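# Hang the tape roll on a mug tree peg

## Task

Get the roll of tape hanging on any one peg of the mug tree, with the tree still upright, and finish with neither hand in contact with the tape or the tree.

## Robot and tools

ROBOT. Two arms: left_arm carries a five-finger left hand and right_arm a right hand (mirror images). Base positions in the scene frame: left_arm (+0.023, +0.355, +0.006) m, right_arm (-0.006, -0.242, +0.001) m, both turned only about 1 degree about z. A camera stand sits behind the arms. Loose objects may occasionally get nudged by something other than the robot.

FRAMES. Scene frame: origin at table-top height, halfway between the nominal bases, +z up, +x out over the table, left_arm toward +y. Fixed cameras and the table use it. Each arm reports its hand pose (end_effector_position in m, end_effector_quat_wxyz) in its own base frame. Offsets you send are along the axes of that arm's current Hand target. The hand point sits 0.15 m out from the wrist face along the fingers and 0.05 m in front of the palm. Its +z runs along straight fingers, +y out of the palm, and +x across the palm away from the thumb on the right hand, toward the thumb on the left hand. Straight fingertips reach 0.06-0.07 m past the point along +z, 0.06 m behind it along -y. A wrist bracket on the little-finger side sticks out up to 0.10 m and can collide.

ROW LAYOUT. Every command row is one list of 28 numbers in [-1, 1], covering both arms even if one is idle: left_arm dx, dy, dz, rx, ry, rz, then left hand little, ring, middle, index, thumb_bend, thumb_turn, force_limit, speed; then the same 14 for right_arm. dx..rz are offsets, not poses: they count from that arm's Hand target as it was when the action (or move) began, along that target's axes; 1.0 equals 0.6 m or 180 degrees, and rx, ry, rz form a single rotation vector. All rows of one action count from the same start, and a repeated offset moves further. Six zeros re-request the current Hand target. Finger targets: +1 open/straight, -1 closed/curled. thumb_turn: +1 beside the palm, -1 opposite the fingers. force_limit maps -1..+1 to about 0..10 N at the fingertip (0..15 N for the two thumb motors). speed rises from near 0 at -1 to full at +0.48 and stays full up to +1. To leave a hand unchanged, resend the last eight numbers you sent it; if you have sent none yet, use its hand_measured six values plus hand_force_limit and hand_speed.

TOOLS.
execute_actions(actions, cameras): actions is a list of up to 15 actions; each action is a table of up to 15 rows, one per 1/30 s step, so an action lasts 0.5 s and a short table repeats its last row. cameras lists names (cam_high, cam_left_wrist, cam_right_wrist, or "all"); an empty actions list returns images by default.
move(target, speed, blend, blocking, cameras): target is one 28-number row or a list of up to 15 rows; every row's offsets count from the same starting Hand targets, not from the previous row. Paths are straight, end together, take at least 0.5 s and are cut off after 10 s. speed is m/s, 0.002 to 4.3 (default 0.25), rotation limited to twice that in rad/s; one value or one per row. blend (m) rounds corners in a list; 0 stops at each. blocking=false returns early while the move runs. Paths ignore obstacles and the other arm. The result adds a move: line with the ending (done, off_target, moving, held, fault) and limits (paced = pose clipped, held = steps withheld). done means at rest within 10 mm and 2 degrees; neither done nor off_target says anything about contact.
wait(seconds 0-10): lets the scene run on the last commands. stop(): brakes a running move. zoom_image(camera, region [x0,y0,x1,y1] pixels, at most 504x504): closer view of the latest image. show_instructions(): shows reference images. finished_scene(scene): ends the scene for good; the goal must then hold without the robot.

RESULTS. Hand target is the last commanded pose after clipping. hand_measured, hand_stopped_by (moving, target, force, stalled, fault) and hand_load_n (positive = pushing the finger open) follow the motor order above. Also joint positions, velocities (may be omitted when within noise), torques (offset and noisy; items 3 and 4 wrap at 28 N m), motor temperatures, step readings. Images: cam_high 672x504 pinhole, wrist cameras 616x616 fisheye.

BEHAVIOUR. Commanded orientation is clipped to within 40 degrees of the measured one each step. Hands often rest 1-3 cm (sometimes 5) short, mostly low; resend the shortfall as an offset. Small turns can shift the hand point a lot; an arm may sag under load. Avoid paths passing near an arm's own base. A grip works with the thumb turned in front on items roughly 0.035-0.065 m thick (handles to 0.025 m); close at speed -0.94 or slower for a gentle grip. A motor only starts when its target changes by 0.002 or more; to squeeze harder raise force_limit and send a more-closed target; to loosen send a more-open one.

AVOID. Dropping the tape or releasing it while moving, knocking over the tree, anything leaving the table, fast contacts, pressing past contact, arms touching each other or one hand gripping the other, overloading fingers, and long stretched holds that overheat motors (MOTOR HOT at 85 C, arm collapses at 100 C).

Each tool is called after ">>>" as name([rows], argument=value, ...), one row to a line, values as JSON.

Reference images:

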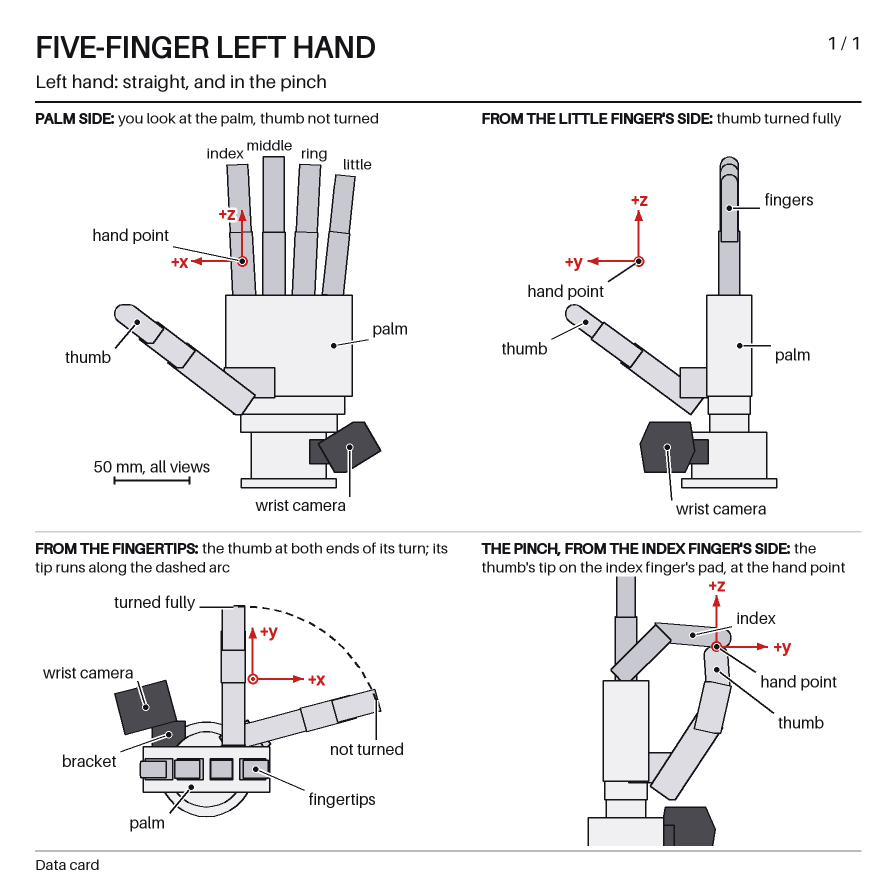

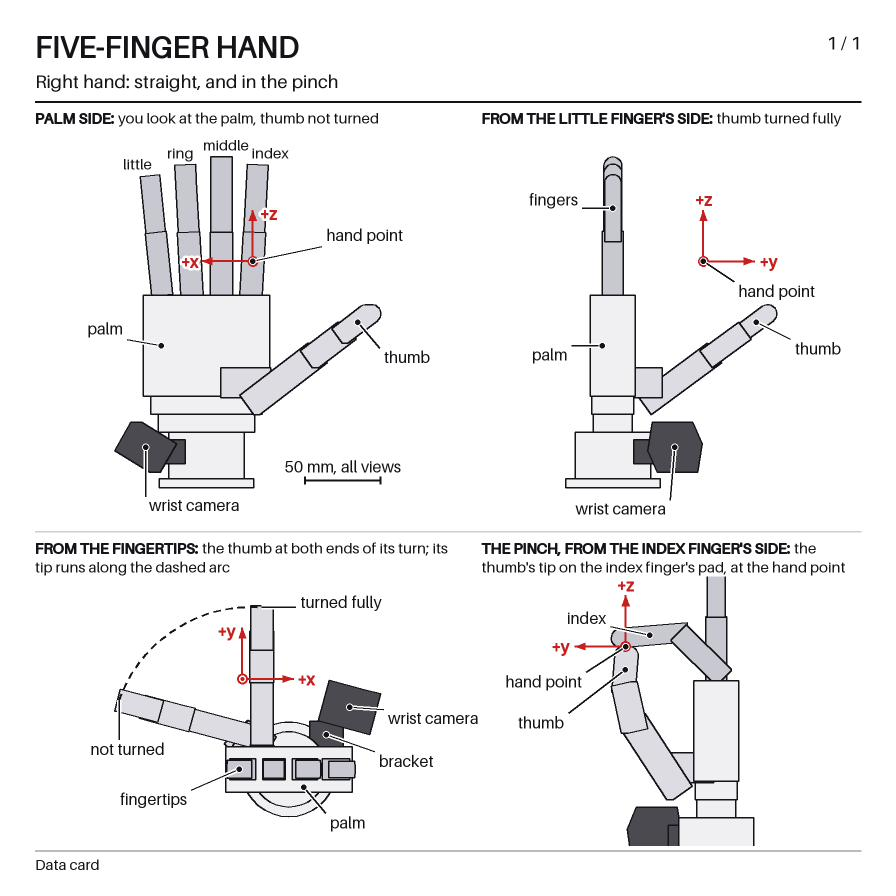

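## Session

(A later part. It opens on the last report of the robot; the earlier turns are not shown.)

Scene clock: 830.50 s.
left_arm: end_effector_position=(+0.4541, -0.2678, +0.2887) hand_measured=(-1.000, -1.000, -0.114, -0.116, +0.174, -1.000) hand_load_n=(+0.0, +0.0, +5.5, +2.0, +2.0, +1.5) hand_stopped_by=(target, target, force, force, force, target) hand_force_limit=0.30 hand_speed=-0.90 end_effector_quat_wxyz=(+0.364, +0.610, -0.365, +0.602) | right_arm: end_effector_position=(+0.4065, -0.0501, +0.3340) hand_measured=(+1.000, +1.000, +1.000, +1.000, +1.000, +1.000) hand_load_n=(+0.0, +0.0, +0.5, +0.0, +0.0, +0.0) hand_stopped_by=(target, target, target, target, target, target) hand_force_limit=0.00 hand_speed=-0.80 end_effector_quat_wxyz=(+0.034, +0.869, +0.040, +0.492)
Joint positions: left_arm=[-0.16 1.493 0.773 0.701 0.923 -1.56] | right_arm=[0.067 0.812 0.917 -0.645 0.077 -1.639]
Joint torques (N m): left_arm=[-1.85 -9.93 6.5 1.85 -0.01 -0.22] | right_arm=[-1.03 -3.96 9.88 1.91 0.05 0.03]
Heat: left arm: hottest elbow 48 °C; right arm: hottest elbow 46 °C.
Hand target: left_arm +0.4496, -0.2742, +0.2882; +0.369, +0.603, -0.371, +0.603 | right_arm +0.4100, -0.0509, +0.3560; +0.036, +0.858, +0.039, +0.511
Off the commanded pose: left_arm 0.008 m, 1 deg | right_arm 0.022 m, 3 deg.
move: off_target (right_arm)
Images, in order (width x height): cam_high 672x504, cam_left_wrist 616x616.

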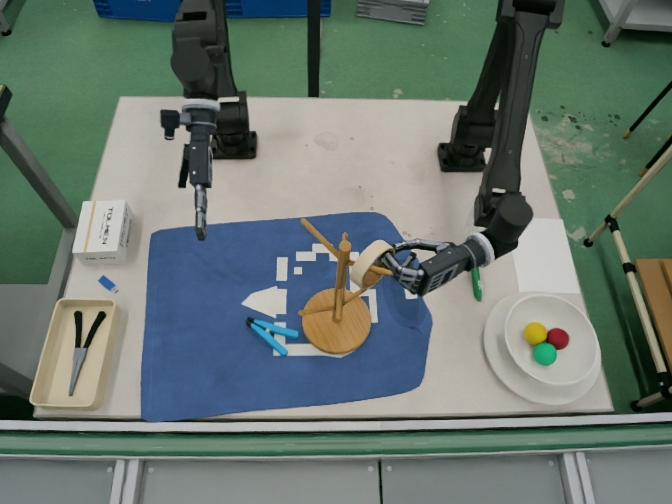

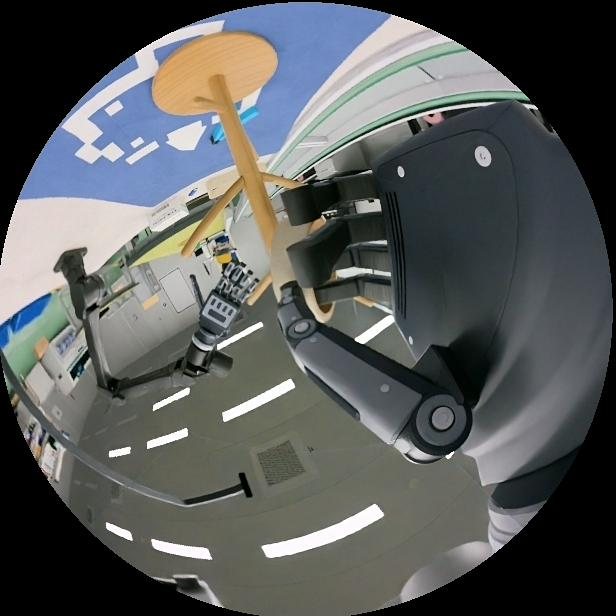

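>>> move(target=[0,0,0,0,0,0,-1,-1,-0.1,-0.1,0.7,-1,0.3,-0.5,0,0,0,0,0,0,1,1,1,1,1,1,0,-0.8], cameras=["cam_high","cam_left_wrist"], speed=0.06)

>>> zoom_image(camera="cam_high", region=[320, 210, 480, 340])

>>> zoom_image(camera="cam_left_wrist", region=[160, 160, 360, 360])

Scene clock: 840.47 s.
left_arm: end_effector_position=(+0.4534, -0.2686, +0.2819) hand_measured=(-1.000, -1.000, -0.100, -0.100, +0.700, -1.000) hand_load_n=(+0.0, +0.0, +0.5, +0.0, +0.0, -0.5) hand_stopped_by=(target, target, target, target, target, target) hand_force_limit=0.30 hand_speed=-0.50 end_effector_quat_wxyz=(+0.364, +0.614, -0.366, +0.597) | right_arm: end_effector_position=(+0.4065, -0.0501, +0.3340) hand_measured=(+1.000, +1.000, +1.000, +1.000, +1.000, +1.000) hand_load_n=(+0.0, +0.0, +0.0, +0.0, +0.0, +0.0) hand_stopped_by=(target, target, target, target, target, target) hand_force_limit=0.00 hand_speed=-0.80 end_effector_quat_wxyz=(+0.034, +0.869, +0.040, +0.492)
Joint positions: left_arm=[-0.162 1.501 0.767 0.699 0.923 -1.554] | right_arm=[0.067 0.812 0.917 -0.645 0.077 -1.639]
Joint torques (N m): left_arm=[-1.79 -10.52 6.94 1.83 -0.01 -0.23] | right_arm=[-1.03 -3.37 10.04 1.96 0.04 -0.02]
Heat: left arm: hottest elbow 48 °C; right arm: hottest elbow 46 °C.
Hand target: left_arm +0.4496, -0.2742, +0.2882; +0.369, +0.603, -0.371, +0.603 | right_arm +0.4100, -0.0509, +0.3560; +0.036, +0.858, +0.039, +0.511
Off the commanded pose: left_arm 0.009 m, 2 deg | right_arm 0.022 m, 3 deg.
move: off_target (right_arm)
Images, in order (width x height): cam_high 672x504, cam_left_wrist 616x616.

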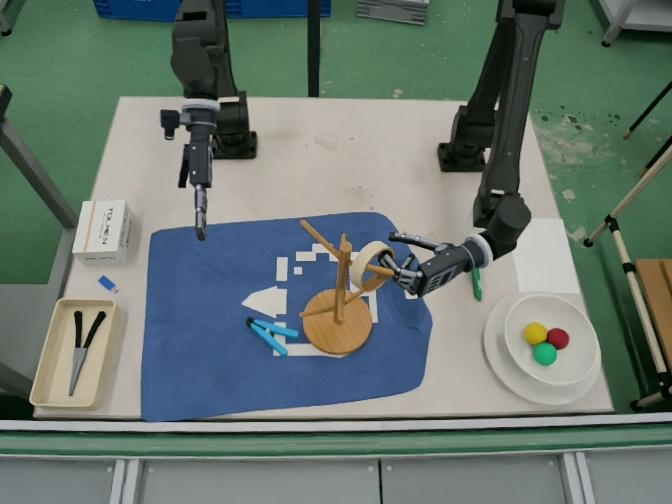

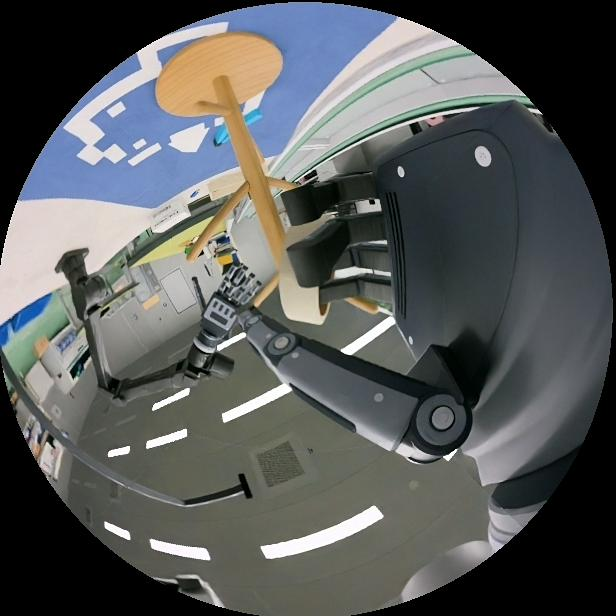

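Scaled by 3.150 from the camera's 672x504 image, which has a finer 960x720 frame.

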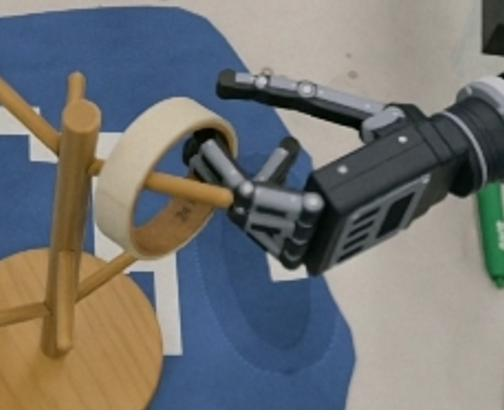

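Scaled by 2.520 from the camera's 616x616 image, which has a finer 880x880 frame.

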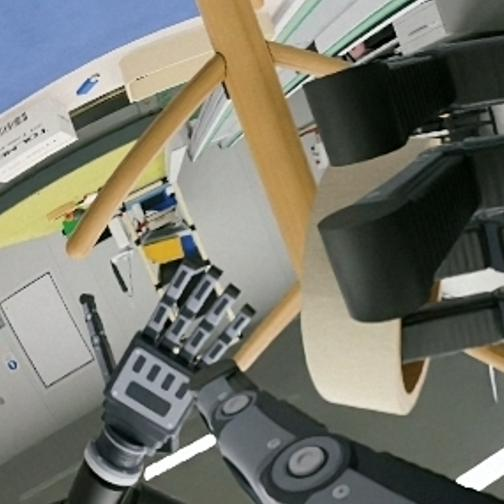

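>>> move(target=[0.0,-0.0705,-0.0448,0,0,0,-1,-1,-0.1,-0.1,0.7,-1,0.3,-0.5,0,0,0,0,0,0,1,1,1,1,1,1,0,-0.8], cameras=["cam_high","cam_left_wrist"], speed=0.06)

>>> zoom_image(camera="cam_high", region=[320, 210, 480, 340])

>>> zoom_image(camera="cam_left_wrist", region=[160, 160, 360, 360])

Scene clock: 861.53 s.
left_arm: end_effector_position=(+0.4601, -0.2380, +0.2685) hand_measured=(-1.000, -1.000, -0.100, -0.100, +0.700, -1.000) hand_load_n=(+0.0, +0.0, +0.5, +0.0, +0.0, +0.0) hand_stopped_by=(target, target, target, target, target, target) hand_force_limit=0.30 hand_speed=-0.50 end_effector_quat_wxyz=(+0.378, +0.618, -0.368, +0.584) | right_arm: end_effector_position=(+0.4065, -0.0501, +0.3340) hand_measured=(+1.000, +1.000, +1.000, +1.000, +1.000, +1.000) hand_load_n=(+0.0, +0.0, +0.0, +0.0, +0.0, +0.0) hand_stopped_by=(target, target, target, target, target, target) hand_force_limit=0.00 hand_speed=-0.80 end_effector_quat_wxyz=(+0.034, +0.869, +0.040, +0.492)
Joint positions: left_arm=[-0.085 1.541 0.776 0.701 1.026 -1.554] | right_arm=[0.067 0.812 0.917 -0.645 0.077 -1.639]
Joint torques (N m): left_arm=[0.56 -10.4 10.47 1.39 0.19 -0.26] | right_arm=[-0.5 -3.25 9.85 2.06 0.03 0.04]
Heat: left arm: hottest elbow 47 °C; right arm: hottest elbow 46 °C.
Hand target: left_arm +0.4751, -0.2311, +0.2883; +0.369, +0.603, -0.371, +0.603 | right_arm +0.4100, -0.0509, +0.3560; +0.036, +0.858, +0.039, +0.511
Off the commanded pose: left_arm 0.026 m, 3 deg | right_arm 0.022 m, 3 deg.
move: off_target (left_arm, right_arm)
Images, in order (width x height): cam_high 672x504, cam_left_wrist 616x616.

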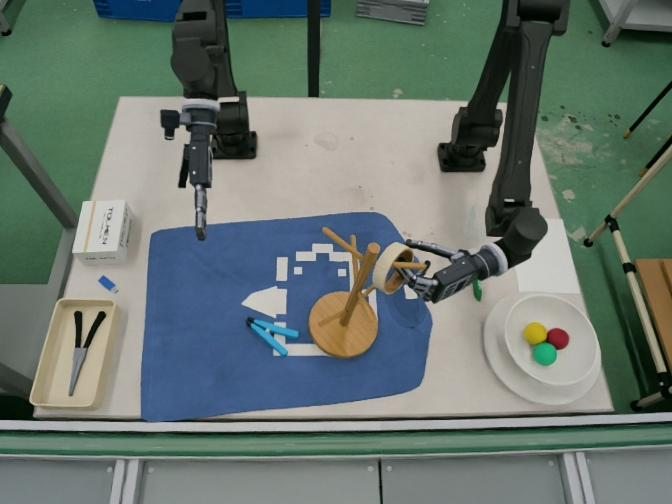

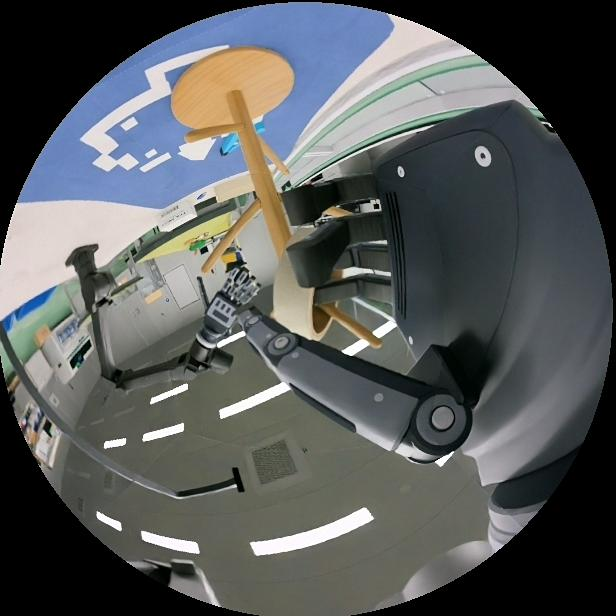

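Scaled by 3.150 from the camera's 672x504 image, which has a finer 960x720 frame.

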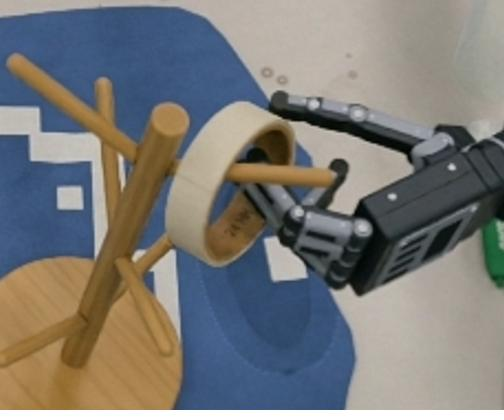

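Scaled by 2.520 from the camera's 616x616 image, which has a finer 880x880 frame.

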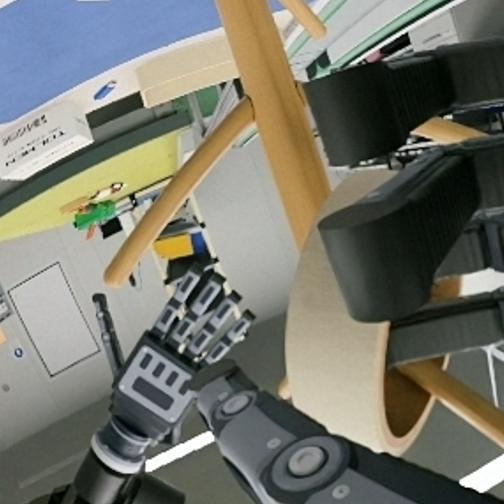

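>>> move(target=[0.035,0,0,0,0,0,-1,-1,-0.1,-0.1,0.7,-1,0.3,-0.5,0,0,0,0,0,0,1,1,1,1,1,1,0,-0.8], cameras=["cam_high","cam_left_wrist"], speed=0.05)

>>> zoom_image(camera="cam_high", region=[320, 210, 480, 340])

Scene clock: 895.43 s.
left_arm: end_effector_position=(+0.4629, -0.2383, +0.2795) hand_measured=(-1.000, -1.000, -0.100, -0.100, +0.700, -1.000) hand_load_n=(+0.0, +0.0, +1.0, -0.5, +0.0, +0.0) hand_stopped_by=(target, target, target, target, target, target) hand_force_limit=0.30 hand_speed=-0.50 end_effector_quat_wxyz=(+0.377, +0.616, -0.369, +0.586) | right_arm: end_effector_position=(+0.4065, -0.0501, +0.3340) hand_measured=(+1.000, +1.000, +1.000, +1.000, +1.000, +1.000) hand_load_n=(+0.0, +0.0, +0.0, +0.0, +0.0, +0.0) hand_stopped_by=(target, target, target, target, target, target) hand_force_limit=0.00 hand_speed=-0.80 end_effector_quat_wxyz=(+0.034, +0.869, +0.040, +0.492)
Joint positions: left_arm=[-0.085 1.525 0.795 0.673 1.026 -1.554] | right_arm=[0.067 0.812 0.917 -0.645 0.077 -1.639]
Joint torques (N m): left_arm=[0.21 -12.34 10.69 0.34 0.15 -0.26] | right_arm=[-0.79 -3.6 9.89 1.89 0.03 0]
Heat: left arm: hottest elbow 48 °C; right arm: hottest elbow 46 °C.
Hand target: left_arm +0.4751, -0.2312, +0.3093; +0.369, +0.603, -0.371, +0.603 | right_arm +0.4100, -0.0509, +0.3560; +0.036, +0.858, +0.039, +0.511
Off the commanded pose: left_arm 0.033 m, 3 deg | right_arm 0.022 m, 3 deg.
move: off_target (left_arm, right_arm)
Images, in order (width x height): cam_high 672x504, cam_left_wrist 616x616.

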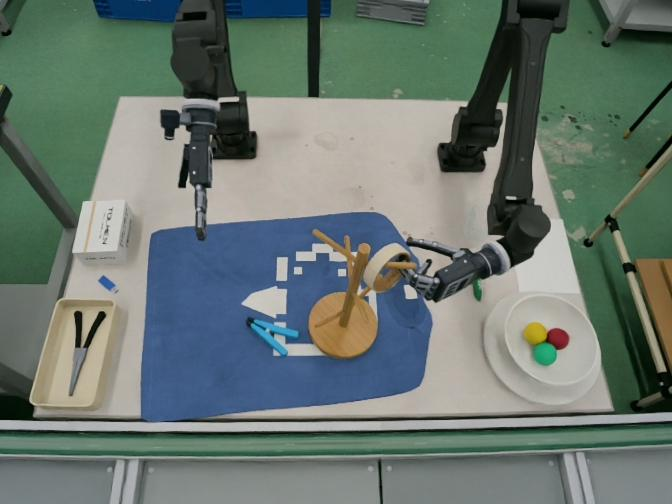

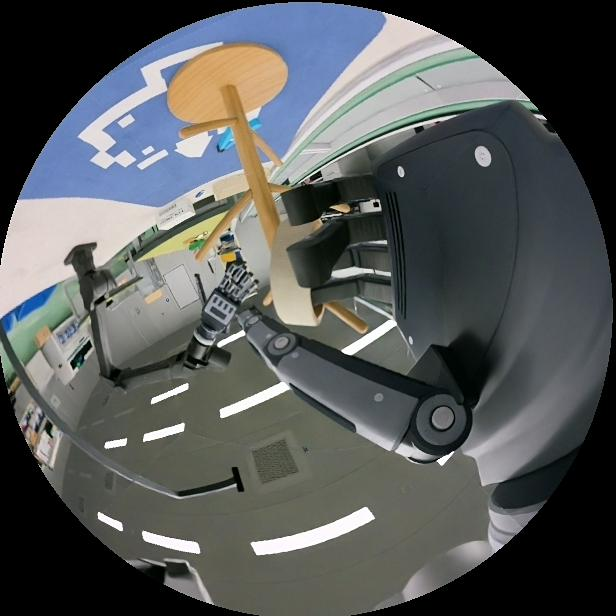

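Scaled by 3.150 from the camera's 672x504 image, which has a finer 960x720 frame.

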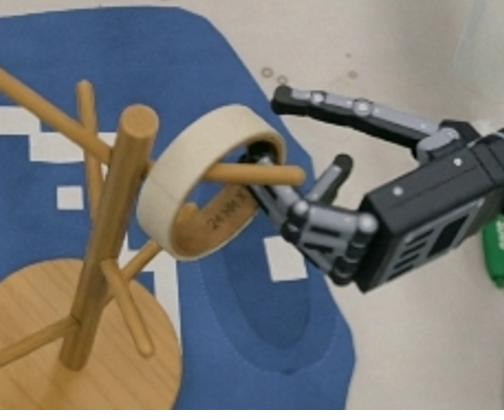

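>>> move(target=[0.01,-0.012,0.018,0,0,0,-1,-1,0.1,0.1,0.7,-1,0.3,-0.5,0,0,0,0,0,0,1,1,1,1,1,1,0,-0.8], cameras=["cam_high","cam_left_wrist"], speed=0.05)

>>> zoom_image(camera="cam_high", region=[320, 210, 480, 340])

Scene clock: 917.23 s.
left_arm: end_effector_position=(+0.4726, -0.2388, +0.2910) hand_measured=(-1.000, -1.000, +0.100, +0.100, +0.700, -1.000) hand_load_n=(+0.0, +0.0, +0.0, +0.0, +0.0, -0.5) hand_stopped_by=(target, target, target, target, target, target) hand_force_limit=0.30 hand_speed=-0.50 end_effector_quat_wxyz=(+0.373, +0.613, -0.369, +0.590) | right_arm: end_effector_position=(+0.4065, -0.0501, +0.3340) hand_measured=(+1.000, +1.000, +1.000, +1.000, +1.000, +1.000) hand_load_n=(+0.0, +0.0, +0.0, +0.0, +0.0, -0.5) hand_stopped_by=(target, target, target, target, target, target) hand_force_limit=0.00 hand_speed=-0.80 end_effector_quat_wxyz=(+0.034, +0.869, +0.040, +0.492)
Joint positions: left_arm=[-0.085 1.525 0.83 0.649 1.019 -1.554] | right_arm=[0.067 0.812 0.917 -0.645 0.077 -1.639]
Joint torques (N m): left_arm=[-0.21 -11.34 11.37 0.32 -0.08 -0.23] | right_arm=[-0.21 -2.61 9.87 1.88 0.03 0.01]
Heat: left arm: hottest elbow 49 °C; right arm: hottest elbow 47 °C.
Hand target: left_arm +0.4864, -0.2376, +0.3153; +0.369, +0.603, -0.371, +0.603 | right_arm +0.4100, -0.0509, +0.3560; +0.036, +0.858, +0.039, +0.511
Off the commanded pose: left_arm 0.028 m, 2 deg | right_arm 0.022 m, 3 deg.
move: off_target (left_arm, right_arm)
Images, in order (width x height): cam_high 672x504, cam_left_wrist 616x616.

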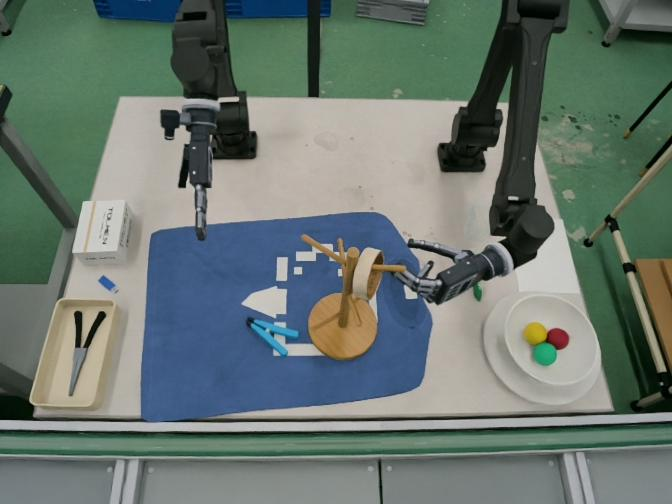

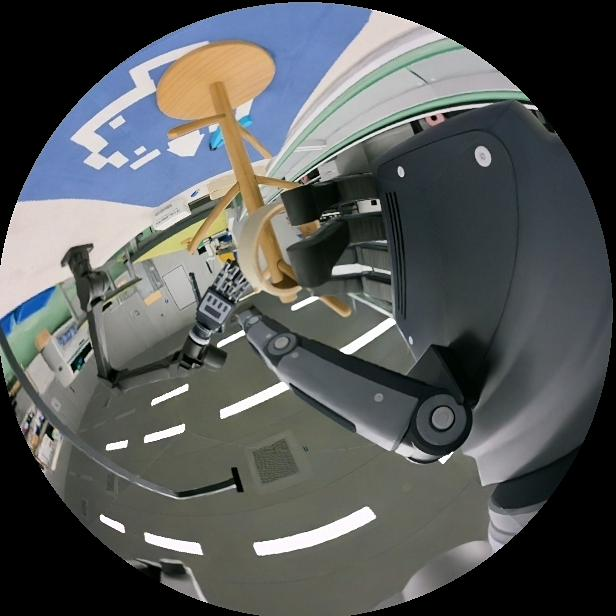

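Scaled by 3.150 from the camera's 672x504 image, which has a finer 960x720 frame.

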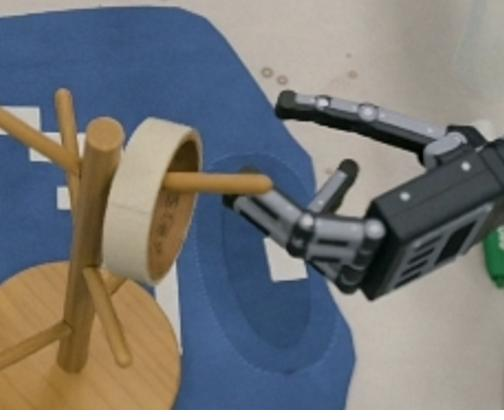

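>>> move(target=[-0.01,-0.17,-0.107,0,0,0,-1,-1,0.1,0.1,0.7,-1,0.3,-0.5,0,0,0,0,0,0,1,1,1,1,1,1,0,-0.8], cameras=["cam_high","cam_left_wrist"], speed=0.15)

>>> zoom_image(camera="cam_high", region=[280, 210, 440, 370])

Scene clock: 926.40 s.
left_arm: end_effector_position=(+0.5368, -0.1371, +0.2878) hand_measured=(-1.000, -1.000, +0.100, +0.100, +0.700, -1.000) hand_load_n=(+0.0, +0.0, +0.0, +0.0, +0.0, +0.0) hand_stopped_by=(target, target, target, target, target, target) hand_force_limit=0.30 hand_speed=-0.50 end_effector_quat_wxyz=(+0.373, +0.613, -0.364, +0.595) | right_arm: end_effector_position=(+0.4065, -0.0501, +0.3340) hand_measured=(+1.000, +1.000, +1.000, +1.000, +1.000, +1.000) hand_load_n=(+0.0, +0.0, +0.0, +0.5, +0.0, +0.0) hand_stopped_by=(target, target, target, target, target, target) hand_force_limit=0.00 hand_speed=-0.80 end_effector_quat_wxyz=(+0.034, +0.869, +0.040, +0.492)
Joint positions: left_arm=[0.126 1.682 1.011 0.627 1.222 -1.554] | right_arm=[0.067 0.812 0.917 -0.645 0.077 -1.639]
Joint torques (N m): left_arm=[-0.15 -13.27 11.36 0.28 0.17 -0.25] | right_arm=[-0.38 -3.78 9.84 1.92 0.01 0.04]
Heat: left arm: hottest elbow 50 °C; right arm: hottest elbow 47 °C.
Hand target: left_arm +0.5483, -0.1341, +0.3095; +0.369, +0.603, -0.371, +0.603 | right_arm +0.4100, -0.0509, +0.3560; +0.036, +0.858, +0.039, +0.511
Off the commanded pose: left_arm 0.025 m, 2 deg | right_arm 0.022 m, 3 deg.
move: off_target (left_arm, right_arm)
Images, in order (width x height): cam_high 672x504, cam_left_wrist 616x616.

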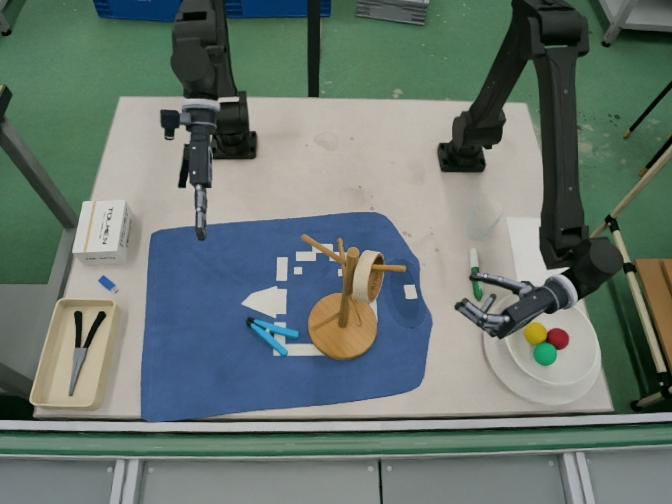

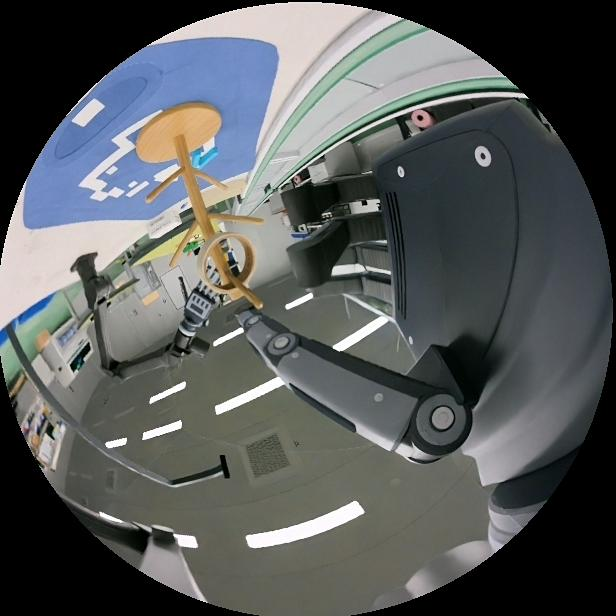

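Scaled by 3.150 from the camera's 672x504 image, which has a finer 960x720 frame.

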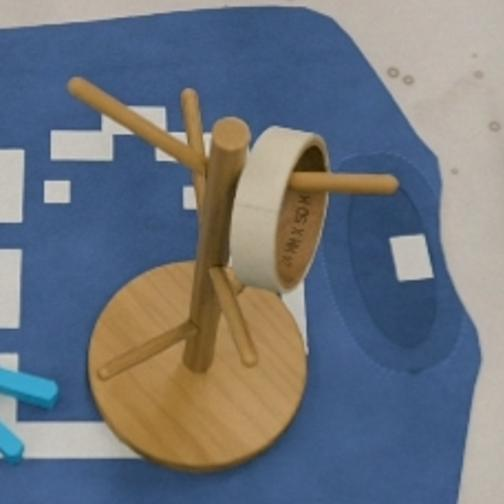

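>>> finished_scene(scene=1)

The scene is finished: the task was done.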